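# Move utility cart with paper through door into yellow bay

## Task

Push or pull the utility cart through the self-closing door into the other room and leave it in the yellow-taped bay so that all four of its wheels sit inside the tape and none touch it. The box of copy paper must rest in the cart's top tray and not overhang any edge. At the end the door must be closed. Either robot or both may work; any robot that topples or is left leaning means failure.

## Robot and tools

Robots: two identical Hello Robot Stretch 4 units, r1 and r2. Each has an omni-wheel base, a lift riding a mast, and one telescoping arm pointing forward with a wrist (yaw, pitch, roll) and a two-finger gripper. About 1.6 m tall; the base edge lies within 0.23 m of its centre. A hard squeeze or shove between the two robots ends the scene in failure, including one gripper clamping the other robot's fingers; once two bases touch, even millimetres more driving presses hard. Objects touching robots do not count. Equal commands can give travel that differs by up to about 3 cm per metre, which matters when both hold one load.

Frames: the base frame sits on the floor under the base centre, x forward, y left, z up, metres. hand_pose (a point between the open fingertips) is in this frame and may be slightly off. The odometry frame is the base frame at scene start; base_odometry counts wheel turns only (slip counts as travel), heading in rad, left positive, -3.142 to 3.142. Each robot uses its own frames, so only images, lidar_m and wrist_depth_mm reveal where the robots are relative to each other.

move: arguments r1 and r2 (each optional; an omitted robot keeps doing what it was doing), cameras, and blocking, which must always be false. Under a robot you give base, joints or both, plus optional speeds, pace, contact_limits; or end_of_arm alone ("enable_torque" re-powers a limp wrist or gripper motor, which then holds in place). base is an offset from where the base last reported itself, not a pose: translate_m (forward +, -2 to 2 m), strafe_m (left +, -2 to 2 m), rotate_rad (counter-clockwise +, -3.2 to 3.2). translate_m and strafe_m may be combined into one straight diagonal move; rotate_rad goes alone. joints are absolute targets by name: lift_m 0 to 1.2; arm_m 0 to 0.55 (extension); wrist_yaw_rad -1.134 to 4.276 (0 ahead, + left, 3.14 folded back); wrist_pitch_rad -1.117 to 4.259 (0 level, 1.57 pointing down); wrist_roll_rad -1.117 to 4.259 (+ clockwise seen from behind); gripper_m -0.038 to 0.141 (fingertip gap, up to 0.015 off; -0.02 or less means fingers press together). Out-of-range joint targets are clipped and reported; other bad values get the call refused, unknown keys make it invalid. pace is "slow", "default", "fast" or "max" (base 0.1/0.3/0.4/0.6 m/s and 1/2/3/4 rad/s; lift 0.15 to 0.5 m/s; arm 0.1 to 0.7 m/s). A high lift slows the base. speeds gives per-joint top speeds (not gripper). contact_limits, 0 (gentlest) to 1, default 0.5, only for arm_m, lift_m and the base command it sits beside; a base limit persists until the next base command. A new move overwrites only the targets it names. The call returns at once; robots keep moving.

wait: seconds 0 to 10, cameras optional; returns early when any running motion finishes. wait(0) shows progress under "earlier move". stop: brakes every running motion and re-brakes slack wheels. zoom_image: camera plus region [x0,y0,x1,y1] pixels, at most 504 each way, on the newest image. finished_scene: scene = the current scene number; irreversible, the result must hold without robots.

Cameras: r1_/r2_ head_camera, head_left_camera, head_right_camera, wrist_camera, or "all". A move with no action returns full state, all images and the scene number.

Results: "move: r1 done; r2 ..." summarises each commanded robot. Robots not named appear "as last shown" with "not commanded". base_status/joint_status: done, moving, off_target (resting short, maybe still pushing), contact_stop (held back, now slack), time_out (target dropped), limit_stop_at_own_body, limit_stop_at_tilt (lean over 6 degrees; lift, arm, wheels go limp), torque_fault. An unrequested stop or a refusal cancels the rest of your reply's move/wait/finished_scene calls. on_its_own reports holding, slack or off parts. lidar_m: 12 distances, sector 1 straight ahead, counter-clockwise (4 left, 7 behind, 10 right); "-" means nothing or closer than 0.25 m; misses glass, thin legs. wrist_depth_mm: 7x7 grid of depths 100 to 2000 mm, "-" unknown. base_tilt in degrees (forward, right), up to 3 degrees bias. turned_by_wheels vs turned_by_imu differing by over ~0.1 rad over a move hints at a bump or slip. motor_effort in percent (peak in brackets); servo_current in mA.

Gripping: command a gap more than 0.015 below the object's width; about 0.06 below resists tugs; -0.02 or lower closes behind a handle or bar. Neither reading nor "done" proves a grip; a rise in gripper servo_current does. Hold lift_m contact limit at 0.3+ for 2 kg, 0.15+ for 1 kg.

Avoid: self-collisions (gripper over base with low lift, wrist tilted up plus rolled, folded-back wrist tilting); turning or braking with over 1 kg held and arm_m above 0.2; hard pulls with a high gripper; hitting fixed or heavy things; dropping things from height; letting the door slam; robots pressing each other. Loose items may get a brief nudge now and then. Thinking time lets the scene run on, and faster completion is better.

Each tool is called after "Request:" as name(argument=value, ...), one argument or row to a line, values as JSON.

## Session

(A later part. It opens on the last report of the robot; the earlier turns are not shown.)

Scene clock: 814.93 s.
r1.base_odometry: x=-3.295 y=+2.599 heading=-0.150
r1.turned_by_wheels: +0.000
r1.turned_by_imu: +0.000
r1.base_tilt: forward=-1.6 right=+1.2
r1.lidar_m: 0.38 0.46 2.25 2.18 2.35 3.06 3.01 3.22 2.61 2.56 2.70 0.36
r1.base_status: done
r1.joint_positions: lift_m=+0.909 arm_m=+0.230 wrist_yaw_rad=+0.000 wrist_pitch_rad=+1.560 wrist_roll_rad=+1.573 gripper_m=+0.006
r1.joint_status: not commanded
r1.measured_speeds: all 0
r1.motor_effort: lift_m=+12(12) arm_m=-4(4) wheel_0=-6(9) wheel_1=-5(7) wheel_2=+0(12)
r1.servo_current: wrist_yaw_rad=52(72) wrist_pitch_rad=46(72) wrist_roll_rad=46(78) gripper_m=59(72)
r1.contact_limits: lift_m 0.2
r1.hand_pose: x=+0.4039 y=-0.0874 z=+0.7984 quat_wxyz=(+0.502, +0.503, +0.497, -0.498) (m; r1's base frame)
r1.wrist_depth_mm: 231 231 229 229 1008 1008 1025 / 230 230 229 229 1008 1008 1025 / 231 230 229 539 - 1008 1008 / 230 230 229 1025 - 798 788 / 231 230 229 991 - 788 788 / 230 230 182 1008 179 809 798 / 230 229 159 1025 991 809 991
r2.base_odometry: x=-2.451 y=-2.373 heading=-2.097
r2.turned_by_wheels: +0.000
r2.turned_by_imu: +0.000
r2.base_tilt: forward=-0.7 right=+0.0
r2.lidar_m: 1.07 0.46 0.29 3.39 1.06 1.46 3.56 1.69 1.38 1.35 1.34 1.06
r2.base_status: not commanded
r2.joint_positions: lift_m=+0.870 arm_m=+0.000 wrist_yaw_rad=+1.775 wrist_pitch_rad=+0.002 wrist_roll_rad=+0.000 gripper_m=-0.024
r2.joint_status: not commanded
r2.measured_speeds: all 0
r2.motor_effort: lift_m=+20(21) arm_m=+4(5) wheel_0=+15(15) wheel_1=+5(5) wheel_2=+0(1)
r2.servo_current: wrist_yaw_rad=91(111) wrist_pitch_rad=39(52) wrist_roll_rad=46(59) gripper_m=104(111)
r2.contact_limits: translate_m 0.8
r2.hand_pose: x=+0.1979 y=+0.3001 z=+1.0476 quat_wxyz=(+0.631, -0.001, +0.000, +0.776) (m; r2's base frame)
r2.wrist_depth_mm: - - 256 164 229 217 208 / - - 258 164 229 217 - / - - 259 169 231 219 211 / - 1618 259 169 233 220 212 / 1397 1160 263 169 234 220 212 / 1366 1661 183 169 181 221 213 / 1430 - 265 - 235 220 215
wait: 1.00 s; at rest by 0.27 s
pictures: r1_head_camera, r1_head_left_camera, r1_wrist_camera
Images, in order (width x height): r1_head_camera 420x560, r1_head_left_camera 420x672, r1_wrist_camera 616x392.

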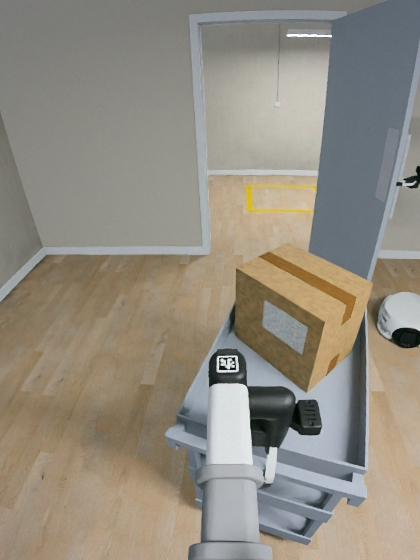

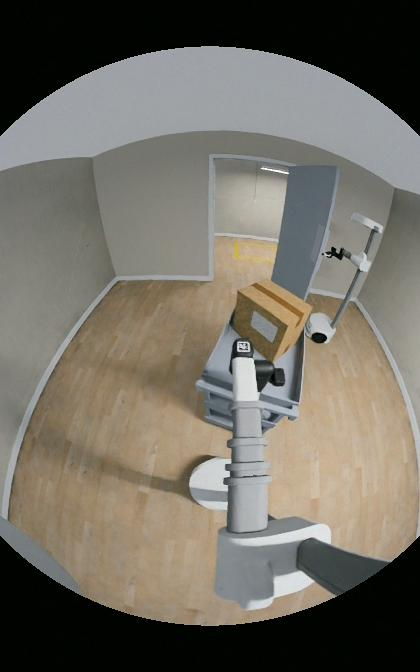

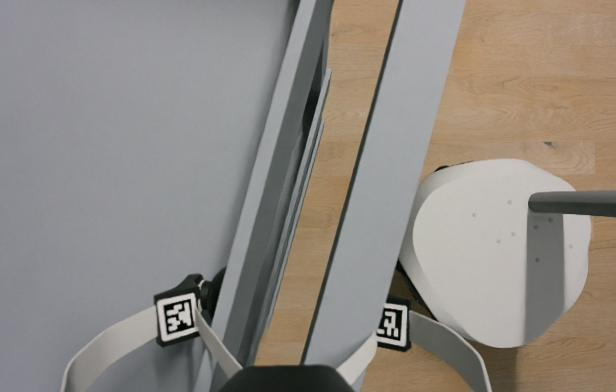

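Request:
move(
  blocking=false,
  r1={"joints":{"gripper_m":0.14}},
)

Request:
wait(
  seconds=2,
)

Request:
move(
  blocking=false,
  r1={"joints":{"lift_m":1.03}},
)

Request:
wait(
  seconds=2,
)

Request:
move(
  blocking=false,
  r1={"base":{"rotate_rad":-0.25}},
)

Request:
wait(
  seconds=2,
)

Request:
move(
  blocking=false,
  r1={"base":{"translate_m":0.009,"strafe_m":0.165}},
)

Request:
wait(
  seconds=3,
)

Request:
wait(
  seconds=0.2,
  cameras=["r1_wrist_camera","r1_head_camera"],
)

Scene clock: 829.63 s.
move: r1 moving
r1.base_odometry: x=-3.295 y=+2.599 heading=-0.150
r1.turned_by_wheels: +0.000
r1.turned_by_imu: +0.000
r1.base_tilt: forward=-1.6 right=+1.2
r1.lidar_m: 0.37 0.48 2.21 2.17 2.31 3.06 2.99 3.22 2.62 2.55 2.71 0.36
r1.base_status: not commanded
r1.joint_positions: lift_m=+0.909 arm_m=+0.230 wrist_yaw_rad=+0.000 wrist_pitch_rad=+1.561 wrist_roll_rad=+1.573 gripper_m=+0.024
r1.joint_status: gripper_m moving
r1.measured_speeds: translate_m=+0.000 strafe_m=+0.000 rotate_rad=+0.000 lift_m=+0.000 arm_m=+0.000 wrist_yaw_rad=+0.000 wrist_pitch_rad=+0.012 wrist_roll_rad=+0.000
r1.motor_effort: lift_m=+12(12) arm_m=-4(4) wheel_0=-7(7) wheel_1=-5(5) wheel_2=+0(0)
r1.servo_current: wrist_yaw_rad=52(72) wrist_pitch_rad=52(65) wrist_roll_rad=59(65) gripper_m=65(65)
r1.contact_limits: lift_m 0.2
r1.hand_pose: x=+0.4038 y=-0.0874 z=+0.7984 quat_wxyz=(+0.502, +0.503, +0.497, -0.498) (m; r1's base frame)
r1.wrist_depth_mm: 236 233 233 232 1025 1008 1008 / 235 234 232 231 1008 1008 1008 / 234 233 232 488 - 991 991 / 235 233 232 1025 - 809 798 / 234 234 232 1008 - 798 798 / 234 233 185 1042 180 798 798 / 234 232 175 131 1008 1008 1008
r2: as last shown
r2.lidar_m: 1.04 0.48 0.29 3.41 1.06 1.48 3.55 1.67 1.37 1.34 1.32 1.07
r2.motor_effort: lift_m=+20(20) arm_m=+4(4) wheel_0=+15(15) wheel_1=+4(5) wheel_2=+0(0)
r2.servo_current: wrist_yaw_rad=91(98) wrist_pitch_rad=46(46) wrist_roll_rad=46(52) gripper_m=104(111)
r2.contact_limits: translate_m 0.8
r2.wrist_depth_mm: - - 257 165 228 216 208 / - - 257 164 230 217 - / - - 260 169 232 220 211 / - 1618 260 169 233 220 212 / 1397 1182 262 169 236 221 213 / 1366 1708 183 170 181 224 215 / 1464 - 265 - 234 218 216
pictures: none

Scene clock: 831.40 s.
earlier move: r1 done
r1.base_odometry: x=-3.295 y=+2.599 heading=-0.150
r1.turned_by_wheels: +0.000
r1.turned_by_imu: +0.000
r1.base_tilt: forward=-1.6 right=+1.3
r1.lidar_m: 0.39 0.46 2.25 2.17 2.30 3.08 3.00 3.22 2.64 2.55 2.71 0.37
r1.base_status: not commanded
r1.joint_positions: lift_m=+0.909 arm_m=+0.230 wrist_yaw_rad=+0.000 wrist_pitch_rad=+1.568 wrist_roll_rad=+1.573 gripper_m=+0.140
r1.joint_status: all done
r1.measured_speeds: all 0
r1.motor_effort: lift_m=+12(12) arm_m=-4(4) wheel_0=-6(7) wheel_1=-4(5) wheel_2=+0(0)
r1.servo_current: wrist_yaw_rad=46(72) wrist_pitch_rad=33(65) wrist_roll_rad=52(65) gripper_m=46(98)
r1.contact_limits: lift_m 0.2
r1.hand_pose: x=+0.4017 y=-0.0874 z=+0.7984 quat_wxyz=(+0.500, +0.501, +0.499, -0.500) (m; r1's base frame)
r1.wrist_depth_mm: 233 233 232 231 1008 1025 1025 / 232 233 232 233 - 1025 1008 / 232 232 232 1025 - 1025 1042 / 231 232 233 1025 - 820 820 / 231 231 232 1008 - 788 809 / 232 232 189 1025 186 798 820 / 233 231 161 129 1025 809 1042
r2.base_odometry: x=-2.451 y=-2.373 heading=-2.097
r2.turned_by_wheels: +0.000
r2.turned_by_imu: +0.000
r2.base_tilt: forward=-0.7 right=+0.0
r2.lidar_m: 1.05 0.46 0.28 3.40 1.07 1.47 3.56 1.71 1.37 1.34 1.33 1.08
r2.base_status: not commanded
r2.joint_positions: lift_m=+0.870 arm_m=+0.000 wrist_yaw_rad=+1.775 wrist_pitch_rad=+0.002 wrist_roll_rad=+0.000 gripper_m=-0.024
r2.joint_status: not commanded
r2.measured_speeds: all 0
r2.motor_effort: lift_m=+20(21) arm_m=+4(4) wheel_0=+15(15) wheel_1=+5(5) wheel_2=+0(0)
r2.servo_current: wrist_yaw_rad=85(98) wrist_pitch_rad=39(46) wrist_roll_rad=52(59) gripper_m=104(111)
r2.contact_limits: translate_m 0.8
r2.hand_pose: x=+0.1979 y=+0.3001 z=+1.0476 quat_wxyz=(+0.631, -0.001, +0.000, +0.776) (m; r2's base frame)
r2.wrist_depth_mm: - - 256 164 228 216 208 / - - 257 164 229 218 - / - - 259 169 230 220 210 / - 1576 259 169 232 220 212 / 1397 1229 263 169 234 222 213 / 1366 1661 182 170 181 223 213 / 1464 - 266 - 234 219 215
wait: 1.77 of 2 s (r1 has come to rest)
pictures: none

Scene clock: 831.90 s.
move: r1 moving
r1.base_odometry: x=-3.295 y=+2.599 heading=-0.149
r1.turned_by_wheels: +0.000
r1.turned_by_imu: +0.000
r1.base_tilt: forward=-1.5 right=+1.3
r1.lidar_m: 0.38 0.46 2.23 2.19 2.29 3.08 3.01 3.22 2.60 2.55 2.73 0.36
r1.base_status: not commanded
r1.joint_positions: lift_m=+0.945 arm_m=+0.230 wrist_yaw_rad=+0.000 wrist_pitch_rad=+1.568 wrist_roll_rad=+1.572 gripper_m=+0.140
r1.joint_status: lift_m moving
r1.measured_speeds: translate_m=+0.000 strafe_m=+0.000 rotate_rad=+0.000 lift_m=+0.145 arm_m=+0.000 wrist_yaw_rad=+0.000 wrist_pitch_rad=+0.000 wrist_roll_rad=+0.000
r1.motor_effort: lift_m=+27(27) arm_m=-4(4) wheel_0=-4(7) wheel_1=-3(4) wheel_2=+0(0)
r1.servo_current: wrist_yaw_rad=52(65) wrist_pitch_rad=46(52) wrist_roll_rad=52(72) gripper_m=39(52)
r1.hand_pose: x=+0.4017 y=-0.0874 z=+0.8352 quat_wxyz=(+0.500, +0.501, +0.499, -0.500) (m; r1's base frame)
r1.wrist_depth_mm: 256 254 256 256 1060 1042 1060 / 255 255 256 256 1042 1042 1060 / 255 256 254 1042 - 1042 1042 / 254 255 256 1042 - 831 1060 / 256 257 256 1042 831 831 831 / 255 209 256 1060 192 196 1042 / 256 257 255 143 1060 1042 1042
r2: as last shown
r2.base_tilt: forward=-0.8 right=+0.1
r2.lidar_m: 1.06 0.47 0.29 3.40 1.06 1.47 3.56 1.71 1.36 1.35 1.34 1.07
r2.motor_effort: lift_m=+20(21) arm_m=+4(4) wheel_0=+14(15) wheel_1=+4(5) wheel_2=+0(1)
r2.servo_current: wrist_yaw_rad=91(98) wrist_pitch_rad=33(46) wrist_roll_rad=52(59) gripper_m=104(111)
r2.contact_limits: translate_m 0.8
r2.wrist_depth_mm: - - 257 164 229 216 209 / - - 258 164 230 218 - / - - 260 168 231 220 211 / - - 260 169 232 220 212 / 1397 1182 263 170 234 221 213 / 1366 1708 183 170 181 222 214 / 1464 - 265 - 235 218 215
pictures: none

Scene clock: 832.97 s.
earlier move: r1 done
r1.base_odometry: x=-3.295 y=+2.599 heading=-0.149
r1.turned_by_wheels: +0.000
r1.turned_by_imu: +0.000
r1.base_tilt: forward=-1.6 right=+1.3
r1.lidar_m: 0.35 0.48 2.21 2.18 2.32 3.05 3.00 3.23 2.62 2.56 2.70 0.37
r1.base_status: not commanded
r1.joint_positions: lift_m=+1.029 arm_m=+0.230 wrist_yaw_rad=+0.000 wrist_pitch_rad=+1.568 wrist_roll_rad=+1.572 gripper_m=+0.140
r1.joint_status: all done
r1.measured_speeds: all 0
r1.motor_effort: lift_m=+25(29) arm_m=-4(4) wheel_0=-4(7) wheel_1=-3(4) wheel_2=+0(0)
r1.servo_current: wrist_yaw_rad=52(65) wrist_pitch_rad=39(52) wrist_roll_rad=20(72) gripper_m=39(52)
r1.hand_pose: x=+0.4017 y=-0.0874 z=+0.9193 quat_wxyz=(+0.500, +0.501, +0.499, -0.500) (m; r1's base frame)
r1.wrist_depth_mm: 343 343 347 345 - 1160 1138 / 345 343 343 349 1182 1138 1118 / 345 347 345 364 1138 1118 1138 / 345 343 345 1138 931 931 1138 / 347 347 349 1138 917 917 1138 / 343 210 347 1138 931 196 1160 / 345 343 347 143 1138 1138 1138
r2.base_odometry: x=-2.451 y=-2.373 heading=-2.097
r2.turned_by_wheels: +0.000
r2.turned_by_imu: +0.000
r2.base_tilt: forward=-0.7 right=+0.0
r2.lidar_m: 1.05 0.44 0.31 3.40 1.06 1.47 3.51 1.69 1.36 1.33 1.37 1.07
r2.base_status: not commanded
r2.joint_positions: lift_m=+0.870 arm_m=+0.000 wrist_yaw_rad=+1.775 wrist_pitch_rad=+0.002 wrist_roll_rad=+0.000 gripper_m=-0.024
r2.joint_status: not commanded
r2.measured_speeds: all 0
r2.motor_effort: lift_m=+20(21) arm_m=+4(5) wheel_0=+15(15) wheel_1=+5(5) wheel_2=+0(1)
r2.servo_current: wrist_yaw_rad=98(104) wrist_pitch_rad=39(46) wrist_roll_rad=46(59) gripper_m=104(111)
r2.contact_limits: translate_m 0.8
r2.hand_pose: x=+0.1979 y=+0.3001 z=+1.0476 quat_wxyz=(+0.631, -0.001, +0.000, +0.776) (m; r2's base frame)
r2.wrist_depth_mm: - - 257 164 229 216 208 / - - 258 165 230 218 - / - - 258 169 230 220 211 / - - 262 169 234 220 213 / 1397 1182 262 169 235 221 214 / 1397 1661 182 170 181 223 214 / 1464 - 266 - 235 220 215
wait: 1.07 of 2 s (r1 has come to rest)
pictures: none

Scene clock: 833.47 s.
move: r1 moving
r1.base_odometry: x=-3.295 y=+2.599 heading=-0.326
r1.turned_by_wheels: -0.177
r1.turned_by_imu: -0.178
r1.base_tilt: forward=-1.6 right=+1.3
r1.lidar_m: 0.37 0.37 2.35 2.17 2.22 2.82 3.02 3.06 2.73 2.54 2.56 0.36
r1.base_status: rotate_rad moving
r1.joint_positions: lift_m=+1.029 arm_m=+0.230 wrist_yaw_rad=+0.000 wrist_pitch_rad=+1.568 wrist_roll_rad=+1.572 gripper_m=+0.140
r1.joint_status: not commanded
r1.measured_speeds: translate_m=-0.001 strafe_m=+0.000 rotate_rad=-0.495 lift_m=+0.000 arm_m=+0.000 wrist_yaw_rad=+0.000 wrist_pitch_rad=+0.000 wrist_roll_rad=+0.000
r1.motor_effort: lift_m=+25(25) arm_m=-4(4) wheel_0=+5(8) wheel_1=+4(7) wheel_2=+3(7)
r1.servo_current: wrist_yaw_rad=46(65) wrist_pitch_rad=39(46) wrist_roll_rad=46(65) gripper_m=46(46)
r1.hand_pose: x=+0.4017 y=-0.0874 z=+0.9193 quat_wxyz=(+0.500, +0.501, +0.499, -0.500) (m; r1's base frame)
r1.wrist_depth_mm: - 1138 1138 1138 1118 1118 1160 / 345 345 345 343 1118 1138 1098 / 343 347 343 1138 1138 1160 1138 / 345 345 345 1138 960 931 1160 / 345 345 345 1138 917 931 1138 / 347 209 345 1138 917 196 1138 / 347 345 345 143 1138 1118 1138
r2: as last shown
r2.lidar_m: 1.05 0.47 0.31 3.41 1.07 1.49 3.56 1.70 1.35 1.34 1.33 1.07
r2.motor_effort: lift_m=+20(21) arm_m=+4(4) wheel_0=+15(15) wheel_1=+5(5) wheel_2=+0(0)
r2.servo_current: wrist_yaw_rad=78(104) wrist_pitch_rad=46(46) wrist_roll_rad=52(52) gripper_m=111(111)
r2.contact_limits: translate_m 0.8
r2.wrist_depth_mm: - - 256 164 229 216 208 / - - 257 164 230 218 - / - - 259 168 231 220 211 / - - 262 168 233 220 212 / 1397 1182 262 169 235 222 213 / 1397 1708 183 169 182 222 214 / 1430 - 267 - 235 219 214
pictures: none

Scene clock: 834.07 s.
earlier move: r1 done
r1.base_odometry: x=-3.295 y=+2.599 heading=-0.399
r1.turned_by_wheels: -0.073
r1.turned_by_imu: -0.073
r1.base_tilt: forward=-1.6 right=+1.3
r1.lidar_m: 0.35 0.40 2.45 2.18 2.21 2.66 3.02 3.04 2.83 2.52 2.55 0.36
r1.base_status: done
r1.joint_positions: lift_m=+1.029 arm_m=+0.230 wrist_yaw_rad=+0.000 wrist_pitch_rad=+1.568 wrist_roll_rad=+1.572 gripper_m=+0.140
r1.joint_status: not commanded
r1.measured_speeds: all 0
r1.motor_effort: lift_m=+25(25) arm_m=-4(4) wheel_0=+2(8) wheel_1=+1(7) wheel_2=+2(7)
r1.servo_current: wrist_yaw_rad=59(65) wrist_pitch_rad=39(52) wrist_roll_rad=52(65) gripper_m=46(46)
r1.hand_pose: x=+0.4017 y=-0.0874 z=+0.9193 quat_wxyz=(+0.500, +0.501, +0.499, -0.500) (m; r1's base frame)
r1.wrist_depth_mm: 1098 1118 1138 1138 1138 1118 1138 / 1138 1138 1118 1138 1160 1138 1138 / 345 345 345 585 1118 1138 1160 / 345 345 347 1118 1078 917 1138 / 347 343 345 - 917 917 1138 / 345 210 345 917 931 195 1118 / 345 343 347 143 1118 1118 1160
r2.base_odometry: x=-2.451 y=-2.373 heading=-2.097
r2.turned_by_wheels: +0.000
r2.turned_by_imu: +0.000
r2.base_tilt: forward=-0.7 right=+0.0
r2.lidar_m: 1.04 0.47 0.27 3.39 1.06 1.46 3.53 1.70 1.37 1.35 1.33 1.07
r2.base_status: not commanded
r2.joint_positions: lift_m=+0.870 arm_m=+0.000 wrist_yaw_rad=+1.775 wrist_pitch_rad=+0.002 wrist_roll_rad=+0.000 gripper_m=-0.024
r2.joint_status: not commanded
r2.measured_speeds: all 0
r2.motor_effort: lift_m=+20(21) arm_m=+4(4) wheel_0=+15(15) wheel_1=+4(5) wheel_2=+0(0)
r2.servo_current: wrist_yaw_rad=85(104) wrist_pitch_rad=33(46) wrist_roll_rad=46(52) gripper_m=111(111)
r2.contact_limits: translate_m 0.8
r2.hand_pose: x=+0.1979 y=+0.3001 z=+1.0476 quat_wxyz=(+0.631, -0.001, +0.000, +0.776) (m; r2's base frame)
r2.wrist_depth_mm: - - 255 165 229 216 208 / - - 259 165 229 218 - / - - 260 169 232 220 211 / - - 260 169 231 220 212 / 1281 1182 262 169 235 221 213 / 1366 1708 182 169 181 223 214 / 1464 - 266 - 236 219 215
wait: 0.60 of 2 s (r1 has come to rest)
pictures: none

Scene clock: 834.57 s.
move: r1 moving
r1.base_odometry: x=-3.280 y=+2.631 heading=-0.399
r1.turned_by_wheels: +0.000
r1.turned_by_imu: +0.000
r1.base_tilt: forward=-1.6 right=+1.2
r1.lidar_m: 0.36 0.39 2.41 2.15 2.16 2.65 3.02 3.06 2.88 2.58 2.59 0.38
r1.base_status: translate_m moving; strafe_m moving
r1.joint_positions: lift_m=+1.029 arm_m=+0.230 wrist_yaw_rad=+0.000 wrist_pitch_rad=+1.568 wrist_roll_rad=+1.572 gripper_m=+0.140
r1.joint_status: not commanded
r1.measured_speeds: translate_m=+0.007 strafe_m=+0.137 rotate_rad=+0.000 lift_m=+0.000 arm_m=+0.000 wrist_yaw_rad=+0.000 wrist_pitch_rad=+0.000 wrist_roll_rad=+0.000
r1.motor_effort: lift_m=+25(25) arm_m=-4(4) wheel_0=-11(11) wheel_1=+7(9) wheel_2=-2(3)
r1.servo_current: wrist_yaw_rad=46(65) wrist_pitch_rad=39(52) wrist_roll_rad=52(65) gripper_m=39(46)
r1.hand_pose: x=+0.4017 y=-0.0874 z=+0.9193 quat_wxyz=(+0.500, +0.501, +0.499, -0.500) (m; r1's base frame)
r1.wrist_depth_mm: 1118 1160 1160 1138 1138 1138 1138 / 347 343 1118 1118 1118 1138 1138 / 343 345 345 1160 1118 1138 1138 / 345 345 347 1118 1098 917 1160 / 345 345 347 - 931 917 1118 / 345 210 345 960 931 195 1138 / 343 345 345 143 1118 1160 1138
r2: as last shown
r2.lidar_m: 1.06 0.46 0.29 3.40 1.06 1.42 3.54 1.72 1.36 1.35 1.33 1.08
r2.motor_effort: lift_m=+20(20) arm_m=+4(4) wheel_0=+15(15) wheel_1=+4(5) wheel_2=+0(0)
r2.servo_current: wrist_yaw_rad=72(91) wrist_pitch_rad=46(46) wrist_roll_rad=39(52) gripper_m=104(111)
r2.contact_limits: translate_m 0.8
r2.wrist_depth_mm: - - 256 164 228 216 208 / - - 257 164 230 218 - / - - 259 169 232 220 211 / - - 260 169 233 220 212 / 1281 1182 262 169 235 222 213 / 1464 1708 182 170 182 223 213 / 1464 - 266 - 234 219 216
pictures: none

Scene clock: 835.90 s.
earlier move: r1 done
r1.base_odometry: x=-3.223 y=+2.748 heading=-0.399
r1.turned_by_wheels: +0.000
r1.turned_by_imu: +0.001
r1.base_tilt: forward=-1.6 right=+1.3
r1.lidar_m: 0.36 2.76 2.24 2.02 2.03 2.48 3.04 3.08 3.03 2.71 0.50 0.38
r1.base_status: done
r1.joint_positions: lift_m=+1.029 arm_m=+0.230 wrist_yaw_rad=+0.000 wrist_pitch_rad=+1.568 wrist_roll_rad=+1.572 gripper_m=+0.140
r1.joint_status: not commanded
r1.measured_speeds: all 0
r1.motor_effort: lift_m=+25(25) arm_m=-4(4) wheel_0=+0(12) wheel_1=+1(10) wheel_2=-3(4)
r1.servo_current: wrist_yaw_rad=52(72) wrist_pitch_rad=46(52) wrist_roll_rad=46(65) gripper_m=46(52)
r1.hand_pose: x=+0.4017 y=-0.0874 z=+0.9193 quat_wxyz=(+0.500, +0.501, +0.499, -0.500) (m; r1's base frame)
r1.wrist_depth_mm: 345 345 345 1160 1138 1138 1138 / 345 345 345 559 1118 1138 1138 / 347 347 345 - 1138 1138 1138 / 343 343 347 - 1160 917 1138 / 343 345 345 - 917 931 1138 / 345 211 347 609 931 196 1138 / 347 343 345 143 1138 1160 1160
r2.base_odometry: x=-2.451 y=-2.373 heading=-2.097
r2.turned_by_wheels: +0.000
r2.turned_by_imu: +0.000
r2.base_tilt: forward=-0.7 right=+0.1
r2.lidar_m: 1.06 0.46 0.30 3.39 1.08 1.47 3.54 1.69 1.36 1.34 1.35 1.06
r2.base_status: not commanded
r2.joint_positions: lift_m=+0.870 arm_m=+0.000 wrist_yaw_rad=+1.775 wrist_pitch_rad=+0.002 wrist_roll_rad=+0.000 gripper_m=-0.024
r2.joint_status: not commanded
r2.measured_speeds: all 0
r2.motor_effort: lift_m=+20(21) arm_m=+4(4) wheel_0=+14(15) wheel_1=+4(5) wheel_2=+0(1)
r2.servo_current: wrist_yaw_rad=85(104) wrist_pitch_rad=46(46) wrist_roll_rad=39(59) gripper_m=104(111)
r2.contact_limits: translate_m 0.8
r2.hand_pose: x=+0.1979 y=+0.3001 z=+1.0476 quat_wxyz=(+0.631, -0.001, +0.000, +0.776) (m; r2's base frame)
r2.wrist_depth_mm: - - 255 164 228 216 208 / - - 259 164 231 218 - / - - 259 169 232 220 211 / - 1576 260 169 233 220 212 / 1255 1205 263 169 235 221 213 / 1397 1708 183 170 181 222 214 / 1397 - 266 - 235 219 215
wait: 1.33 of 3 s (r1 has come to rest)
pictures: none

Scene clock: 836.10 s.
r1.base_odometry: x=-3.223 y=+2.748 heading=-0.399
r1.turned_by_wheels: +0.000
r1.turned_by_imu: +0.000
r1.base_tilt: forward=-1.6 right=+1.3
r1.lidar_m: 0.37 2.75 2.24 2.02 2.03 2.47 3.07 3.08 3.01 2.70 0.50 0.38
r1.base_status: done
r1.joint_positions: lift_m=+1.029 arm_m=+0.230 wrist_yaw_rad=+0.000 wrist_pitch_rad=+1.568 wrist_roll_rad=+1.572 gripper_m=+0.140
r1.joint_status: not commanded
r1.measured_speeds: all 0
r1.motor_effort: lift_m=+25(25) arm_m=-4(4) wheel_0=+0(12) wheel_1=+1(10) wheel_2=-3(4)
r1.servo_current: wrist_yaw_rad=39(72) wrist_pitch_rad=39(52) wrist_roll_rad=59(65) gripper_m=46(52)
r1.hand_pose: x=+0.4017 y=-0.0874 z=+0.9193 quat_wxyz=(+0.500, +0.501, +0.499, -0.500) (m; r1's base frame)
r1.wrist_depth_mm: 345 343 347 1118 1138 1138 1138 / 345 347 347 559 1118 1138 1138 / 343 345 347 - 1138 1160 1160 / 345 347 345 - 1118 931 1138 / 347 345 347 - 931 931 1138 / 343 210 345 609 931 195 1160 / 345 345 347 144 1118 1138 1118
r2.base_odometry: x=-2.451 y=-2.373 heading=-2.097
r2.turned_by_wheels: +0.000
r2.turned_by_imu: +0.000
r2.base_tilt: forward=-0.7 right=+0.0
r2.lidar_m: 1.04 0.47 0.29 3.40 1.06 1.47 3.60 1.71 1.34 1.35 1.33 1.08
r2.base_status: not commanded
r2.joint_positions: lift_m=+0.870 arm_m=+0.000 wrist_yaw_rad=+1.775 wrist_pitch_rad=+0.002 wrist_roll_rad=+0.000 gripper_m=-0.024
r2.joint_status: not commanded
r2.measured_speeds: all 0
r2.motor_effort: lift_m=+20(21) arm_m=+4(4) wheel_0=+14(15) wheel_1=+5(5) wheel_2=+0(1)
r2.servo_current: wrist_yaw_rad=85(104) wrist_pitch_rad=46(46) wrist_roll_rad=52(59) gripper_m=98(111)
r2.contact_limits: translate_m 0.8
r2.hand_pose: x=+0.1979 y=+0.3001 z=+1.0476 quat_wxyz=(+0.631, -0.001, +0.000, +0.776) (m; r2's base frame)
r2.wrist_depth_mm: - - 256 164 228 216 209 / - - 257 164 230 218 - / - - 259 169 232 220 211 / - 1618 262 169 233 220 212 / 1255 1205 262 169 234 220 213 / 1366 1661 183 169 182 222 213 / 1366 - 266 - 234 219 215
wait: 0.20 s; no rest
pictures: r1_head_camera, r1_wrist_camera
Images, in order (width x height): r1_head_camera 420x560, r1_wrist_camera 616x392.

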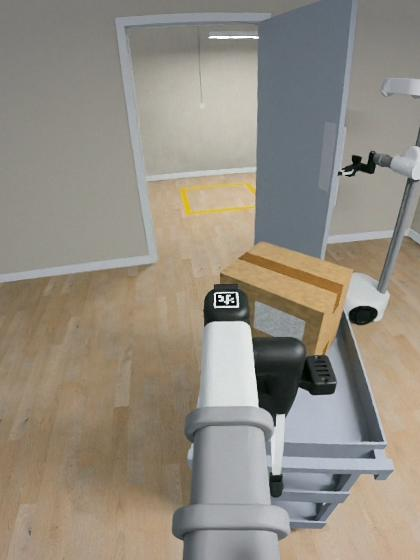

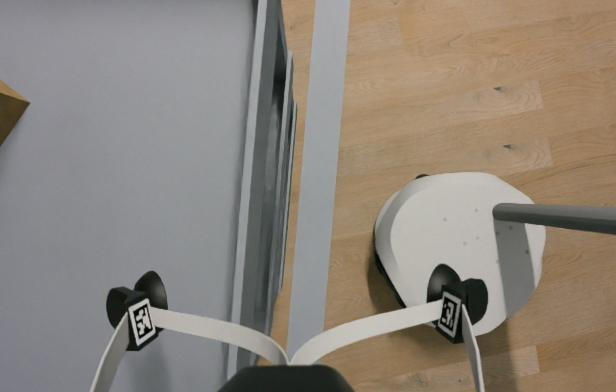

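Request:
move(
  blocking=false,
  r1={"joints":{"lift_m":0.91,"arm_m":0.225},"contact_limits":{"lift_m":0.2},"pace":"slow"},
)

Request:
wait(
  seconds=3,
)

Request:
move(
  blocking=false,
  r1={"joints":{"gripper_m":-0.01}},
)

Request:
wait(
  seconds=3,
)

Request:
move(
  blocking=false,
  r1={"base":{"translate_m":0.3},"pace":"slow"},
)

Request:
wait(
  seconds=5,
)

Request:
wait(
  seconds=0.2,
  cameras=["r1_wrist_camera","r1_head_camera"],
)

Scene clock: 847.57 s.
move: r1 moving
r1.base_odometry: x=-3.223 y=+2.748 heading=-0.399
r1.turned_by_wheels: +0.000
r1.turned_by_imu: +0.000
r1.base_tilt: forward=-1.6 right=+1.3
r1.lidar_m: 0.35 2.75 2.28 2.00 2.04 2.45 3.06 3.08 3.02 2.69 0.48 0.38
r1.base_status: not commanded
r1.joint_positions: lift_m=+1.005 arm_m=+0.225 wrist_yaw_rad=+0.000 wrist_pitch_rad=+1.568 wrist_roll_rad=+1.572 gripper_m=+0.140
r1.joint_status: lift_m moving; arm_m moving
r1.measured_speeds: translate_m=+0.000 strafe_m=+0.000 rotate_rad=+0.000 lift_m=-0.097 arm_m=+0.000 wrist_yaw_rad=+0.000 wrist_pitch_rad=+0.000 wrist_roll_rad=+0.000
r1.motor_effort: lift_m=+10(24) arm_m=-6(7) wheel_0=+0(1) wheel_1=+1(2) wheel_2=-3(3)
r1.servo_current: wrist_yaw_rad=65(65) wrist_pitch_rad=39(52) wrist_roll_rad=52(59) gripper_m=46(46)
r1.contact_limits: lift_m 0.2
r1.hand_pose: x=+0.3968 y=-0.0874 z=+0.8951 quat_wxyz=(+0.500, +0.501, +0.499, -0.500) (m; r1's base frame)
r1.wrist_depth_mm: 322 324 325 - 1138 1118 1118 / 325 324 325 574 1118 1098 1138 / 324 324 324 - 1118 1098 1098 / 325 325 325 - 1118 904 1118 / 324 325 324 - 917 878 1118 / 324 210 324 1138 904 196 1138 / 324 325 324 143 1098 1118 1138
r2: as last shown
r2.lidar_m: 1.06 0.46 0.29 3.40 1.09 1.49 3.56 1.71 1.38 1.34 1.31 1.09
r2.motor_effort: lift_m=+20(20) arm_m=+4(4) wheel_0=+15(15) wheel_1=+5(5) wheel_2=+0(0)
r2.servo_current: wrist_yaw_rad=85(91) wrist_pitch_rad=39(46) wrist_roll_rad=59(59) gripper_m=104(104)
r2.contact_limits: translate_m 0.8
r2.wrist_depth_mm: - - 257 164 229 216 209 / - - 258 164 229 218 - / - - 259 169 230 219 211 / - 1618 260 169 234 220 211 / 1281 1182 262 169 235 221 214 / 1397 1661 182 169 182 223 213 / 1366 - 265 - 235 219 214
pictures: none

Scene clock: 848.90 s.
earlier move: r1 done
r1.base_odometry: x=-3.223 y=+2.748 heading=-0.399
r1.turned_by_wheels: +0.000
r1.turned_by_imu: +0.000
r1.base_tilt: forward=-1.6 right=+1.3
r1.lidar_m: 0.36 2.72 2.25 2.00 2.04 2.48 3.06 3.07 3.02 2.69 0.51 0.37
r1.base_status: not commanded
r1.joint_positions: lift_m=+0.911 arm_m=+0.225 wrist_yaw_rad=+0.000 wrist_pitch_rad=+1.568 wrist_roll_rad=+1.572 gripper_m=+0.140
r1.joint_status: all done
r1.measured_speeds: all 0
r1.motor_effort: lift_m=+9(24) arm_m=-4(8) wheel_0=+0(1) wheel_1=+1(2) wheel_2=+0(3)
r1.servo_current: wrist_yaw_rad=52(65) wrist_pitch_rad=46(52) wrist_roll_rad=33(72) gripper_m=46(46)
r1.contact_limits: lift_m 0.2
r1.hand_pose: x=+0.3968 y=-0.0874 z=+0.8007 quat_wxyz=(+0.500, +0.501, +0.499, -0.500) (m; r1's base frame)
r1.wrist_depth_mm: 232 232 230 - 1025 1008 1008 / 232 230 190 - 1008 1008 1008 / 231 232 203 - 1025 991 1025 / 233 231 206 - 976 798 1008 / 232 232 189 - 809 798 809 / 232 196 195 - 209 196 798 / 231 231 162 148 1025 1008 1025
r2.base_odometry: x=-2.451 y=-2.373 heading=-2.097
r2.turned_by_wheels: +0.000
r2.turned_by_imu: +0.000
r2.base_tilt: forward=-0.7 right=+0.0
r2.lidar_m: 1.06 0.46 0.29 3.40 1.07 1.50 3.54 1.67 1.35 1.35 1.34 1.06
r2.base_status: not commanded
r2.joint_positions: lift_m=+0.870 arm_m=+0.000 wrist_yaw_rad=+1.775 wrist_pitch_rad=+0.002 wrist_roll_rad=+0.000 gripper_m=-0.024
r2.joint_status: not commanded
r2.measured_speeds: all 0
r2.motor_effort: lift_m=+20(20) arm_m=+4(4) wheel_0=+14(15) wheel_1=+5(5) wheel_2=+0(1)
r2.servo_current: wrist_yaw_rad=85(98) wrist_pitch_rad=46(46) wrist_roll_rad=59(59) gripper_m=104(111)
r2.contact_limits: translate_m 0.8
r2.hand_pose: x=+0.1979 y=+0.3001 z=+1.0476 quat_wxyz=(+0.631, -0.001, +0.000, +0.776) (m; r2's base frame)
r2.wrist_depth_mm: - - 255 164 229 216 208 / - - 258 165 229 217 - / - - 259 169 232 220 211 / - 1661 260 169 233 220 212 / 1281 1182 262 169 234 222 213 / 1336 1661 183 170 182 222 214 / 1366 - 266 - 235 219 216
wait: 1.33 of 3 s (r1 has come to rest)
pictures: none

Scene clock: 849.40 s.
move: r1 moving
r1.base_odometry: x=-3.223 y=+2.748 heading=-0.399
r1.turned_by_wheels: +0.000
r1.turned_by_imu: +0.000
r1.base_tilt: forward=-1.6 right=+1.2
r1.lidar_m: 0.34 2.75 2.25 2.02 2.02 2.43 3.06 3.09 3.01 2.71 0.48 0.38
r1.base_status: not commanded
r1.joint_positions: lift_m=+0.911 arm_m=+0.225 wrist_yaw_rad=+0.000 wrist_pitch_rad=+1.567 wrist_roll_rad=+1.572 gripper_m=+0.129
r1.joint_status: gripper_m moving
r1.measured_speeds: translate_m=+0.000 strafe_m=+0.000 rotate_rad=+0.000 lift_m=+0.000 arm_m=+0.000 wrist_yaw_rad=+0.000 wrist_pitch_rad=-0.017 wrist_roll_rad=+0.000
r1.motor_effort: lift_m=+9(9) arm_m=-4(4) wheel_0=+1(1) wheel_1=+1(1) wheel_2=+0(1)
r1.servo_current: wrist_yaw_rad=39(59) wrist_pitch_rad=46(46) wrist_roll_rad=52(65) gripper_m=85(85)
r1.contact_limits: lift_m 0.2
r1.hand_pose: x=+0.3971 y=-0.0874 z=+0.8007 quat_wxyz=(+0.501, +0.501, +0.499, -0.499) (m; r1's base frame)
r1.wrist_depth_mm: 232 231 230 1008 1025 1008 1008 / 232 231 212 - 1008 1008 1008 / 233 231 199 - 1025 991 1008 / 233 233 231 - 891 820 1025 / 233 231 186 - 809 788 798 / 233 198 191 - 208 197 798 / 232 231 161 147 1025 1008 1008
r2: as last shown
r2.base_tilt: forward=-0.7 right=+0.1
r2.lidar_m: 1.03 0.45 0.29 3.40 1.06 1.50 3.55 1.67 1.35 1.35 1.34 1.08
r2.motor_effort: lift_m=+20(21) arm_m=+4(4) wheel_0=+14(15) wheel_1=+5(5) wheel_2=+0(0)
r2.servo_current: wrist_yaw_rad=91(91) wrist_pitch_rad=39(39) wrist_roll_rad=39(59) gripper_m=111(111)
r2.contact_limits: translate_m 0.8
r2.wrist_depth_mm: - - 256 164 229 216 208 / - - 258 165 230 219 - / - - 259 169 231 220 211 / - 1661 262 169 233 220 213 / 1229 1160 262 169 234 221 213 / 1336 1708 183 169 182 222 213 / 1397 - 265 - 235 218 215
pictures: none

Scene clock: 851.27 s.
earlier move: r1 done
r1.base_odometry: x=-3.223 y=+2.748 heading=-0.399
r1.turned_by_wheels: +0.000
r1.turned_by_imu: +0.000
r1.base_tilt: forward=-1.6 right=+1.2
r1.lidar_m: 0.37 2.75 2.27 2.02 2.05 2.48 3.06 3.08 3.03 2.70 0.46 0.38
r1.base_status: not commanded
r1.joint_positions: lift_m=+0.910 arm_m=+0.225 wrist_yaw_rad=+0.000 wrist_pitch_rad=+1.559 wrist_roll_rad=+1.572 gripper_m=-0.008
r1.joint_status: all done
r1.measured_speeds: all 0
r1.motor_effort: lift_m=+17(17) arm_m=-4(4) wheel_0=+0(1) wheel_1=+1(1) wheel_2=+0(1)
r1.servo_current: wrist_yaw_rad=59(59) wrist_pitch_rad=52(72) wrist_roll_rad=52(72) gripper_m=91(247)
r1.contact_limits: lift_m 0.2
r1.hand_pose: x=+0.3994 y=-0.0874 z=+0.8000 quat_wxyz=(+0.503, +0.503, +0.497, -0.497) (m; r1's base frame)
r1.wrist_depth_mm: 229 227 228 1008 - 1025 991 / 229 228 227 1008 - 1008 1008 / 229 227 220 1008 - 1008 991 / 229 229 224 798 - 798 798 / 229 229 227 842 809 809 798 / 229 227 179 1025 178 788 798 / 229 171 180 488 991 798 1008
r2.base_odometry: x=-2.451 y=-2.373 heading=-2.097
r2.turned_by_wheels: +0.000
r2.turned_by_imu: +0.000
r2.base_tilt: forward=-0.7 right=+0.0
r2.lidar_m: 1.05 0.47 0.30 3.40 1.08 1.46 3.56 1.72 1.37 1.34 1.33 1.06
r2.base_status: not commanded
r2.joint_positions: lift_m=+0.870 arm_m=+0.000 wrist_yaw_rad=+1.775 wrist_pitch_rad=+0.002 wrist_roll_rad=+0.000 gripper_m=-0.024
r2.joint_status: not commanded
r2.measured_speeds: all 0
r2.motor_effort: lift_m=+20(21) arm_m=+4(4) wheel_0=+15(15) wheel_1=+5(5) wheel_2=+0(0)
r2.servo_current: wrist_yaw_rad=78(98) wrist_pitch_rad=39(46) wrist_roll_rad=46(59) gripper_m=98(111)
r2.contact_limits: translate_m 0.8
r2.hand_pose: x=+0.1979 y=+0.3001 z=+1.0476 quat_wxyz=(+0.631, -0.001, +0.000, +0.776) (m; r2's base frame)
r2.wrist_depth_mm: - - 256 164 228 216 208 / - - 258 165 230 218 - / - - 259 168 232 220 211 / - 1661 260 168 233 220 213 / 1366 1205 263 170 233 222 213 / 1397 1661 181 169 182 223 215 / 1182 - 266 - 234 218 215
wait: 1.87 of 3 s (r1 has come to rest)
pictures: none

Scene clock: 851.77 s.
move: r1 moving
r1.base_odometry: x=-3.211 y=+2.743 heading=-0.399
r1.turned_by_wheels: +0.000
r1.turned_by_imu: +0.000
r1.base_tilt: forward=-1.6 right=+1.3
r1.lidar_m: 0.34 2.73 2.23 2.01 2.02 2.47 3.05 3.08 3.02 2.67 0.43 0.35
r1.base_status: translate_m moving
r1.joint_positions: lift_m=+0.910 arm_m=+0.225 wrist_yaw_rad=+0.000 wrist_pitch_rad=+1.567 wrist_roll_rad=+1.572 gripper_m=-0.009
r1.joint_status: not commanded
r1.measured_speeds: translate_m=+0.048 strafe_m=+0.000 rotate_rad=+0.000 lift_m=+0.000 arm_m=+0.000 wrist_yaw_rad=+0.000 wrist_pitch_rad=+0.058 wrist_roll_rad=+0.000
r1.motor_effort: lift_m=+17(17) arm_m=-3(4) wheel_0=+5(5) wheel_1=+4(6) wheel_2=-8(9)
r1.servo_current: wrist_yaw_rad=46(72) wrist_pitch_rad=46(65) wrist_roll_rad=39(65) gripper_m=78(98)
r1.contact_limits: lift_m 0.2
r1.hand_pose: x=+0.3971 y=-0.0874 z=+0.8000 quat_wxyz=(+0.501, +0.501, +0.499, -0.499) (m; r1's base frame)
r1.wrist_depth_mm: 229 229 228 1008 - 1042 1008 / 229 229 229 1025 - 1008 1025 / 229 229 229 1025 - 1025 1008 / 229 229 229 1008 - 798 809 / 229 229 229 1025 - 788 809 / 229 228 183 1025 177 788 1008 / 229 161 228 1008 1025 1008 1025
r2: as last shown
r2.lidar_m: 1.06 0.46 0.28 3.39 1.08 1.48 3.55 1.73 1.36 1.35 1.35 1.07
r2.servo_current: wrist_yaw_rad=91(98) wrist_pitch_rad=46(52) wrist_roll_rad=52(52) gripper_m=98(104)
r2.contact_limits: translate_m 0.8
r2.wrist_depth_mm: - - 256 164 228 216 208 / - - 258 164 230 217 - / - - 259 169 231 220 211 / 1983 1708 260 169 233 220 212 / 1397 1205 263 169 234 221 214 / 1863 1708 181 169 182 224 214 / 1336 - 265 - 235 219 215
pictures: none

Scene clock: 855.53 s.
earlier move: r1 done
r1.base_odometry: x=-2.946 y=+2.631 heading=-0.399
r1.turned_by_wheels: +0.000
r1.turned_by_imu: -0.002
r1.base_tilt: forward=-1.6 right=+1.3
r1.lidar_m: 0.38 2.45 2.32 2.05 2.08 2.54 3.36 3.36 2.96 2.62 0.41 0.37
r1.base_status: done
r1.joint_positions: lift_m=+0.910 arm_m=+0.225 wrist_yaw_rad=-0.001 wrist_pitch_rad=+1.572 wrist_roll_rad=+1.571 gripper_m=-0.009
r1.joint_status: not commanded
r1.measured_speeds: all 0
r1.motor_effort: lift_m=+17(17) arm_m=+4(4) wheel_0=-2(10) wheel_1=+1(7) wheel_2=-7(11)
r1.servo_current: wrist_yaw_rad=52(72) wrist_pitch_rad=46(65) wrist_roll_rad=39(65) gripper_m=78(98)
r1.contact_limits: lift_m 0.2
r1.hand_pose: x=+0.3954 y=-0.0874 z=+0.8000 quat_wxyz=(+0.499, +0.500, +0.500, -0.501) (m; r1's base frame)
r1.wrist_depth_mm: 229 229 229 1008 - 1042 1042 / 229 229 231 1025 - 1042 1042 / 229 229 230 1042 - 1025 1008 / 228 230 230 1025 - 820 820 / 229 229 229 1008 - 798 820 / 228 228 180 1008 176 809 1025 / 227 165 229 1008 171 1008 1025
r2.base_odometry: x=-2.451 y=-2.373 heading=-2.097
r2.turned_by_wheels: +0.000
r2.turned_by_imu: +0.001
r2.base_tilt: forward=-0.7 right=+0.0
r2.lidar_m: 1.04 0.43 0.31 1.07 0.84 4.83 3.55 1.70 1.38 1.34 1.34 1.07
r2.base_status: not commanded
r2.joint_positions: lift_m=+0.870 arm_m=+0.000 wrist_yaw_rad=+1.775 wrist_pitch_rad=+0.002 wrist_roll_rad=+0.000 gripper_m=-0.024
r2.joint_status: not commanded
r2.measured_speeds: all 0
r2.motor_effort: lift_m=+20(21) arm_m=+4(4) wheel_0=+15(15) wheel_1=+4(5) wheel_2=+0(0)
r2.servo_current: wrist_yaw_rad=91(98) wrist_pitch_rad=39(52) wrist_roll_rad=46(59) gripper_m=104(111)
r2.contact_limits: translate_m 0.8
r2.hand_pose: x=+0.1979 y=+0.3001 z=+1.0476 quat_wxyz=(+0.631, -0.001, +0.000, +0.776) (m; r2's base frame)
r2.wrist_depth_mm: - - 256 164 229 216 208 / - - 257 165 230 218 - / - - 257 169 231 219 211 / - 1537 260 169 234 220 212 / - 991 263 170 234 221 213 / - 976 181 170 181 222 215 / - 146 - - 235 219 216
wait: 3.77 of 5 s (r1 has come to rest)
pictures: none

Scene clock: 855.73 s.
r1.base_odometry: x=-2.946 y=+2.631 heading=-0.399
r1.turned_by_wheels: +0.000
r1.turned_by_imu: +0.000
r1.base_tilt: forward=-1.6 right=+1.3
r1.lidar_m: 0.35 2.46 2.32 2.06 2.09 2.52 3.34 3.36 2.96 2.66 0.43 0.34
r1.base_status: done
r1.joint_positions: lift_m=+0.910 arm_m=+0.225 wrist_yaw_rad=-0.001 wrist_pitch_rad=+1.572 wrist_roll_rad=+1.571 gripper_m=-0.009
r1.joint_status: not commanded
r1.measured_speeds: all 0
r1.motor_effort: lift_m=+17(17) arm_m=+3(4) wheel_0=-2(10) wheel_1=+0(7) wheel_2=-7(11)
r1.servo_current: wrist_yaw_rad=59(72) wrist_pitch_rad=39(65) wrist_roll_rad=59(65) gripper_m=78(98)
r1.contact_limits: lift_m 0.2
r1.hand_pose: x=+0.3954 y=-0.0874 z=+0.8000 quat_wxyz=(+0.499, +0.500, +0.500, -0.501) (m; r1's base frame)
r1.wrist_depth_mm: 230 229 230 1025 - 1025 1025 / 229 229 230 1025 - 1025 1025 / 229 229 229 1025 - 1025 1025 / 228 229 229 1025 - 809 809 / 229 229 229 1025 - 809 820 / 228 229 180 1008 175 809 1025 / 227 166 229 1025 171 1008 1008
r2.base_odometry: x=-2.451 y=-2.373 heading=-2.097
r2.turned_by_wheels: +0.000
r2.turned_by_imu: +0.000
r2.base_tilt: forward=-0.7 right=+0.0
r2.lidar_m: 1.05 0.45 0.29 1.06 0.83 4.82 3.58 1.72 1.35 1.34 1.35 1.06
r2.base_status: not commanded
r2.joint_positions: lift_m=+0.870 arm_m=+0.000 wrist_yaw_rad=+1.775 wrist_pitch_rad=+0.002 wrist_roll_rad=+0.000 gripper_m=-0.024
r2.joint_status: not commanded
r2.measured_speeds: all 0
r2.motor_effort: lift_m=+21(21) arm_m=+4(4) wheel_0=+14(15) wheel_1=+5(5) wheel_2=+0(0)
r2.servo_current: wrist_yaw_rad=91(98) wrist_pitch_rad=39(52) wrist_roll_rad=46(59) gripper_m=111(111)
r2.contact_limits: translate_m 0.8
r2.hand_pose: x=+0.1979 y=+0.3001 z=+1.0476 quat_wxyz=(+0.631, -0.001, +0.000, +0.776) (m; r2's base frame)
r2.wrist_depth_mm: - - 257 164 229 216 208 / - - 258 165 230 217 - / - - 259 169 231 219 211 / - 1537 260 169 233 220 213 / - 976 263 169 235 222 212 / - 960 181 169 181 222 213 / - 146 - - 234 219 216
wait: 0.20 s; no rest
pictures: r1_head_camera, r1_wrist_camera
Images, in order (width x height): r1_head_camera 420x560, r1_wrist_camera 616x392.

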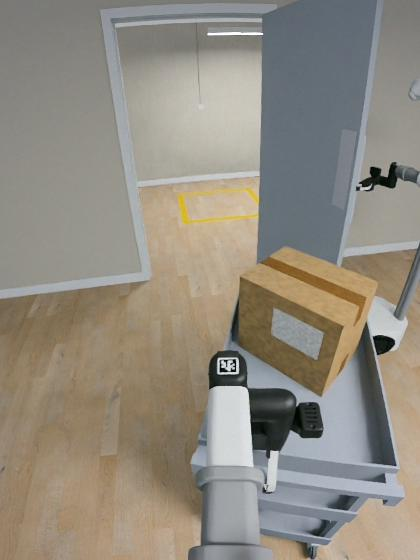

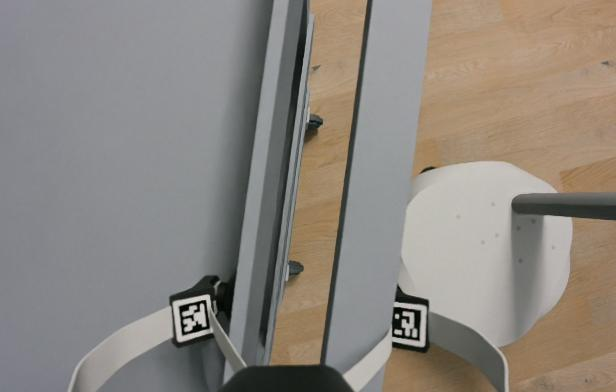

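Request:
move(
  blocking=false,
  r1={"base":{"rotate_rad":0.13},"pace":"slow"},
)

Request:
wait(
  seconds=1.5,
)

Request:
move(
  blocking=false,
  r1={"base":{"strafe_m":-0.24},"pace":"slow"},
)

Request:
wait(
  seconds=4,
)

Request:
wait(
  seconds=0.2,
  cameras=["r1_wrist_camera","r1_head_camera"],
)

Scene clock: 864.53 s.
move: r1 moving
r1.base_odometry: x=-2.946 y=+2.631 heading=-0.294
r1.turned_by_wheels: +0.105
r1.turned_by_imu: +0.106
r1.base_tilt: forward=-1.6 right=+1.3
r1.lidar_m: 0.37 2.50 2.20 2.08 2.14 2.72 3.37 3.42 2.83 2.67 0.37 0.34
r1.base_status: rotate_rad moving
r1.joint_positions: lift_m=+0.910 arm_m=+0.225 wrist_yaw_rad=-0.001 wrist_pitch_rad=+1.569 wrist_roll_rad=+1.573 gripper_m=-0.009
r1.joint_status: not commanded
r1.measured_speeds: translate_m=+0.001 strafe_m=+0.000 rotate_rad=+0.238 lift_m=+0.000 arm_m=+0.000 wrist_yaw_rad=+0.000 wrist_pitch_rad=-0.014 wrist_roll_rad=+0.010
r1.motor_effort: lift_m=+17(17) arm_m=+4(4) wheel_0=-10(13) wheel_1=-5(7) wheel_2=-5(10)
r1.servo_current: wrist_yaw_rad=52(65) wrist_pitch_rad=39(46) wrist_roll_rad=33(59) gripper_m=72(78)
r1.contact_limits: lift_m 0.2
r1.hand_pose: x=+0.3962 y=-0.0874 z=+0.8000 quat_wxyz=(+0.500, +0.501, +0.499, -0.500) (m; r1's base frame)
r1.wrist_depth_mm: 230 229 232 229 1025 - 991 / 230 230 230 229 1025 1025 1008 / 229 230 229 229 1025 1025 1008 / 231 229 230 1008 - 809 798 / 230 230 230 1008 - 809 788 / 230 229 177 1025 175 820 820 / 229 228 229 1025 172 1008 1008
r2: as last shown
r2.lidar_m: 1.05 0.45 0.29 1.07 0.86 4.80 3.52 1.70 1.37 1.34 1.32 1.07
r2.motor_effort: lift_m=+20(20) arm_m=+4(4) wheel_0=+15(15) wheel_1=+4(5) wheel_2=+0(0)
r2.servo_current: wrist_yaw_rad=85(98) wrist_pitch_rad=39(46) wrist_roll_rad=59(59) gripper_m=111(111)
r2.contact_limits: translate_m 0.8
r2.wrist_depth_mm: - - 256 164 229 216 208 / - - 258 164 230 217 - / - - 259 169 232 220 211 / - 1464 260 169 233 221 212 / - 991 263 169 235 221 213 / - 976 181 169 181 222 214 / - 145 - - 236 218 215
pictures: none

Scene clock: 865.03 s.
earlier move: r1 done
r1.base_odometry: x=-2.946 y=+2.631 heading=-0.271
r1.turned_by_wheels: +0.023
r1.turned_by_imu: +0.023
r1.base_tilt: forward=-1.6 right=+1.2
r1.lidar_m: 0.35 2.51 2.21 2.05 2.13 2.81 3.37 3.44 2.81 2.65 0.39 0.35
r1.base_status: done
r1.joint_positions: lift_m=+0.910 arm_m=+0.225 wrist_yaw_rad=-0.001 wrist_pitch_rad=+1.568 wrist_roll_rad=+1.574 gripper_m=-0.009
r1.joint_status: not commanded
r1.measured_speeds: all 0
r1.motor_effort: lift_m=+17(17) arm_m=+4(4) wheel_0=-6(13) wheel_1=-5(7) wheel_2=-5(10)
r1.servo_current: wrist_yaw_rad=52(72) wrist_pitch_rad=39(52) wrist_roll_rad=46(59) gripper_m=72(78)
r1.contact_limits: lift_m 0.2
r1.hand_pose: x=+0.3964 y=-0.0874 z=+0.8000 quat_wxyz=(+0.499, +0.502, +0.498, -0.500) (m; r1's base frame)
r1.wrist_depth_mm: 230 229 229 229 991 - 1025 / 229 229 229 229 1025 - 1008 / 230 230 229 229 1025 1025 1008 / 229 230 229 1025 - 809 809 / 229 229 229 1025 - 809 809 / 229 229 179 1008 175 809 1025 / 229 229 229 1025 172 1008 1025
r2.base_odometry: x=-2.451 y=-2.373 heading=-2.097
r2.turned_by_wheels: +0.000
r2.turned_by_imu: +0.000
r2.base_tilt: forward=-0.7 right=+0.0
r2.lidar_m: 1.06 0.44 0.28 1.04 0.88 4.81 3.54 1.70 1.36 1.35 1.34 1.07
r2.base_status: not commanded
r2.joint_positions: lift_m=+0.870 arm_m=+0.000 wrist_yaw_rad=+1.775 wrist_pitch_rad=+0.002 wrist_roll_rad=+0.000 gripper_m=-0.024
r2.joint_status: not commanded
r2.measured_speeds: all 0
r2.motor_effort: lift_m=+20(20) arm_m=+4(4) wheel_0=+14(15) wheel_1=+4(5) wheel_2=+0(0)
r2.servo_current: wrist_yaw_rad=98(98) wrist_pitch_rad=39(46) wrist_roll_rad=46(59) gripper_m=104(111)
r2.contact_limits: translate_m 0.8
r2.hand_pose: x=+0.1979 y=+0.3001 z=+1.0476 quat_wxyz=(+0.631, -0.001, +0.000, +0.776) (m; r2's base frame)
r2.wrist_depth_mm: - - 257 163 228 216 208 / - - 258 164 229 218 - / - - 260 168 231 220 211 / - 1499 260 169 234 221 212 / - 991 262 169 234 221 213 / - 878 181 169 182 223 213 / - 146 - - 235 219 214
wait: 0.50 of 1.5 s (r1 has come to rest)
pictures: none

Scene clock: 865.53 s.
move: r1 moving
r1.base_odometry: x=-2.950 y=+2.618 heading=-0.271
r1.turned_by_wheels: +0.000
r1.turned_by_imu: +0.000
r1.base_tilt: forward=-1.6 right=+1.3
r1.lidar_m: 0.38 2.51 2.23 2.09 2.13 2.82 3.37 3.42 2.80 2.64 0.38 0.33
r1.base_status: strafe_m moving
r1.joint_positions: lift_m=+0.910 arm_m=+0.225 wrist_yaw_rad=-0.003 wrist_pitch_rad=+1.568 wrist_roll_rad=+1.574 gripper_m=-0.009
r1.joint_status: not commanded
r1.measured_speeds: translate_m=-0.001 strafe_m=-0.057 rotate_rad=+0.006 lift_m=+0.000 arm_m=+0.000 wrist_yaw_rad=-0.002 wrist_pitch_rad=+0.000 wrist_roll_rad=+0.000
r1.motor_effort: lift_m=+17(17) arm_m=+4(4) wheel_0=+6(7) wheel_1=-7(9) wheel_2=-2(4)
r1.servo_current: wrist_yaw_rad=59(65) wrist_pitch_rad=39(52) wrist_roll_rad=59(59) gripper_m=72(78)
r1.contact_limits: lift_m 0.2
r1.hand_pose: x=+0.3963 y=-0.0874 z=+0.8000 quat_wxyz=(+0.499, +0.502, +0.498, -0.501) (m; r1's base frame)
r1.wrist_depth_mm: 228 227 228 228 1025 - 1008 / 229 228 228 229 1025 - 1008 / 229 227 229 227 1025 1042 1025 / 227 228 229 1008 - 820 798 / 229 228 228 1008 - 798 809 / 229 228 180 1008 175 798 1025 / 227 228 176 1008 173 1025 1025
r2: as last shown
r2.base_tilt: forward=-0.8 right=+0.0
r2.lidar_m: 1.05 0.47 0.30 1.06 0.86 4.83 3.54 1.71 1.37 1.35 1.35 1.08
r2.motor_effort: lift_m=+20(20) arm_m=+4(4) wheel_0=+15(15) wheel_1=+4(5) wheel_2=+0(0)
r2.servo_current: wrist_yaw_rad=98(98) wrist_pitch_rad=46(46) wrist_roll_rad=26(59) gripper_m=104(111)
r2.contact_limits: translate_m 0.8
r2.wrist_depth_mm: - - 255 164 229 216 208 / - - 257 165 229 218 - / - - 258 168 231 220 211 / - 1499 260 169 232 220 212 / - 1008 263 169 235 220 213 / - 831 181 170 182 223 214 / - 146 - - 235 219 214
pictures: none

Scene clock: 868.57 s.
earlier move: r1 done
r1.base_odometry: x=-3.010 y=+2.400 heading=-0.270
r1.turned_by_wheels: +0.000
r1.turned_by_imu: -0.001
r1.base_tilt: forward=-1.6 right=+1.3
r1.lidar_m: 0.35 2.54 2.45 2.31 2.38 3.12 3.36 3.43 2.56 2.42 0.51 0.40
r1.base_status: done
r1.joint_positions: lift_m=+0.910 arm_m=+0.225 wrist_yaw_rad=-0.001 wrist_pitch_rad=+1.566 wrist_roll_rad=+1.572 gripper_m=-0.009
r1.joint_status: not commanded
r1.measured_speeds: all 0
r1.motor_effort: lift_m=+17(17) arm_m=+3(4) wheel_0=+4(9) wheel_1=-2(9) wheel_2=+1(4)
r1.servo_current: wrist_yaw_rad=52(72) wrist_pitch_rad=46(52) wrist_roll_rad=46(72) gripper_m=78(85)
r1.contact_limits: lift_m 0.2
r1.hand_pose: x=+0.3973 y=-0.0874 z=+0.8000 quat_wxyz=(+0.501, +0.502, +0.498, -0.499) (m; r1's base frame)
r1.wrist_depth_mm: 229 229 229 1008 - 1025 991 / 229 229 229 1025 - 1008 991 / 230 229 229 1008 - 1008 1008 / 229 230 229 1025 - 798 1008 / 229 229 229 1025 - 788 798 / 229 228 183 1025 177 809 809 / 230 162 178 1025 1025 991 1025
r2.base_odometry: x=-2.451 y=-2.373 heading=-2.097
r2.turned_by_wheels: +0.000
r2.turned_by_imu: +0.000
r2.base_tilt: forward=-0.7 right=+0.0
r2.lidar_m: 1.06 0.45 0.30 0.98 0.72 1.11 3.58 1.72 1.33 1.33 1.35 1.08
r2.base_status: not commanded
r2.joint_positions: lift_m=+0.870 arm_m=+0.000 wrist_yaw_rad=+1.775 wrist_pitch_rad=+0.002 wrist_roll_rad=+0.000 gripper_m=-0.024
r2.joint_status: not commanded
r2.measured_speeds: all 0
r2.motor_effort: lift_m=+20(21) arm_m=+4(4) wheel_0=+15(15) wheel_1=+5(5) wheel_2=+0(0)
r2.servo_current: wrist_yaw_rad=98(104) wrist_pitch_rad=46(46) wrist_roll_rad=39(59) gripper_m=104(111)
r2.contact_limits: translate_m 0.8
r2.hand_pose: x=+0.1979 y=+0.3001 z=+1.0476 quat_wxyz=(+0.631, -0.001, +0.000, +0.776) (m; r2's base frame)
r2.wrist_depth_mm: - - 257 164 229 216 208 / - - 257 165 229 218 - / - - 258 169 232 220 209 / - 1336 259 169 233 220 211 / - 904 263 169 235 222 214 / 1118 854 181 169 181 223 214 / - 146 - - 234 219 215
wait: 3.03 of 4 s (r1 has come to rest)
pictures: none

Scene clock: 868.77 s.
r1.base_odometry: x=-3.010 y=+2.400 heading=-0.270
r1.turned_by_wheels: +0.000
r1.turned_by_imu: +0.000
r1.base_tilt: forward=-1.6 right=+1.3
r1.lidar_m: 0.36 2.49 2.44 2.31 2.38 3.15 3.38 3.42 2.57 2.41 0.48 0.39
r1.base_status: done
r1.joint_positions: lift_m=+0.910 arm_m=+0.225 wrist_yaw_rad=-0.001 wrist_pitch_rad=+1.566 wrist_roll_rad=+1.572 gripper_m=-0.009
r1.joint_status: not commanded
r1.measured_speeds: all 0
r1.motor_effort: lift_m=+17(17) arm_m=+4(4) wheel_0=+5(9) wheel_1=-2(9) wheel_2=+1(4)
r1.servo_current: wrist_yaw_rad=46(72) wrist_pitch_rad=46(52) wrist_roll_rad=59(72) gripper_m=72(85)
r1.contact_limits: lift_m 0.2
r1.hand_pose: x=+0.3973 y=-0.0874 z=+0.8000 quat_wxyz=(+0.501, +0.502, +0.498, -0.499) (m; r1's base frame)
r1.wrist_depth_mm: 229 229 228 1025 - 1008 991 / 229 229 229 1008 - 1025 1008 / 229 229 229 1008 - 1008 991 / 230 229 228 1025 - 798 1008 / 230 229 229 1042 - 788 798 / 229 229 183 1008 177 798 809 / 230 162 178 1025 1008 1008 976
r2.base_odometry: x=-2.451 y=-2.373 heading=-2.097
r2.turned_by_wheels: +0.000
r2.turned_by_imu: +0.000
r2.base_tilt: forward=-0.7 right=+0.0
r2.lidar_m: 1.06 0.44 0.28 0.98 0.70 1.13 3.56 1.69 1.37 1.34 1.34 1.06
r2.base_status: not commanded
r2.joint_positions: lift_m=+0.870 arm_m=+0.000 wrist_yaw_rad=+1.775 wrist_pitch_rad=+0.002 wrist_roll_rad=+0.000 gripper_m=-0.024
r2.joint_status: not commanded
r2.measured_speeds: all 0
r2.motor_effort: lift_m=+20(21) arm_m=+4(4) wheel_0=+15(15) wheel_1=+5(5) wheel_2=+0(0)
r2.servo_current: wrist_yaw_rad=104(104) wrist_pitch_rad=39(46) wrist_roll_rad=46(59) gripper_m=104(111)
r2.contact_limits: translate_m 0.8
r2.hand_pose: x=+0.1979 y=+0.3001 z=+1.0476 quat_wxyz=(+0.631, -0.001, +0.000, +0.776) (m; r2's base frame)
r2.wrist_depth_mm: - - 257 164 229 216 208 / - - 257 164 231 218 - / - - 259 169 231 220 211 / - 1366 260 168 233 220 213 / - 891 263 169 234 221 213 / 1118 854 181 169 181 223 215 / - 146 - - 234 219 215
wait: 0.20 s; no rest
pictures: r1_head_camera, r1_wrist_camera
Images, in order (width x height): r1_head_camera 420x560, r1_wrist_camera 616x392.

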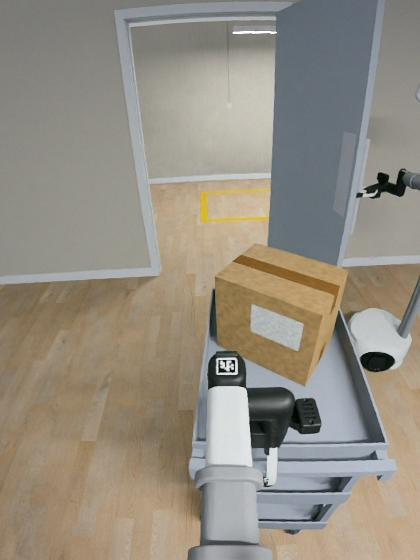

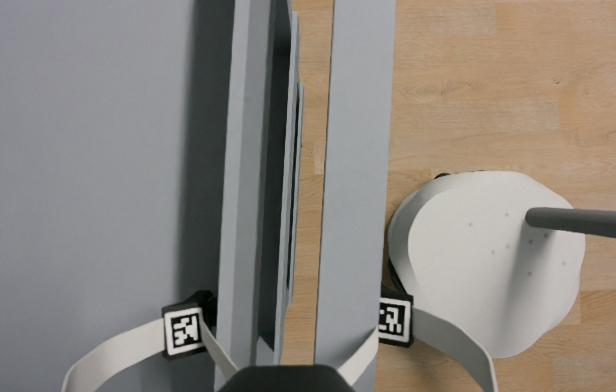

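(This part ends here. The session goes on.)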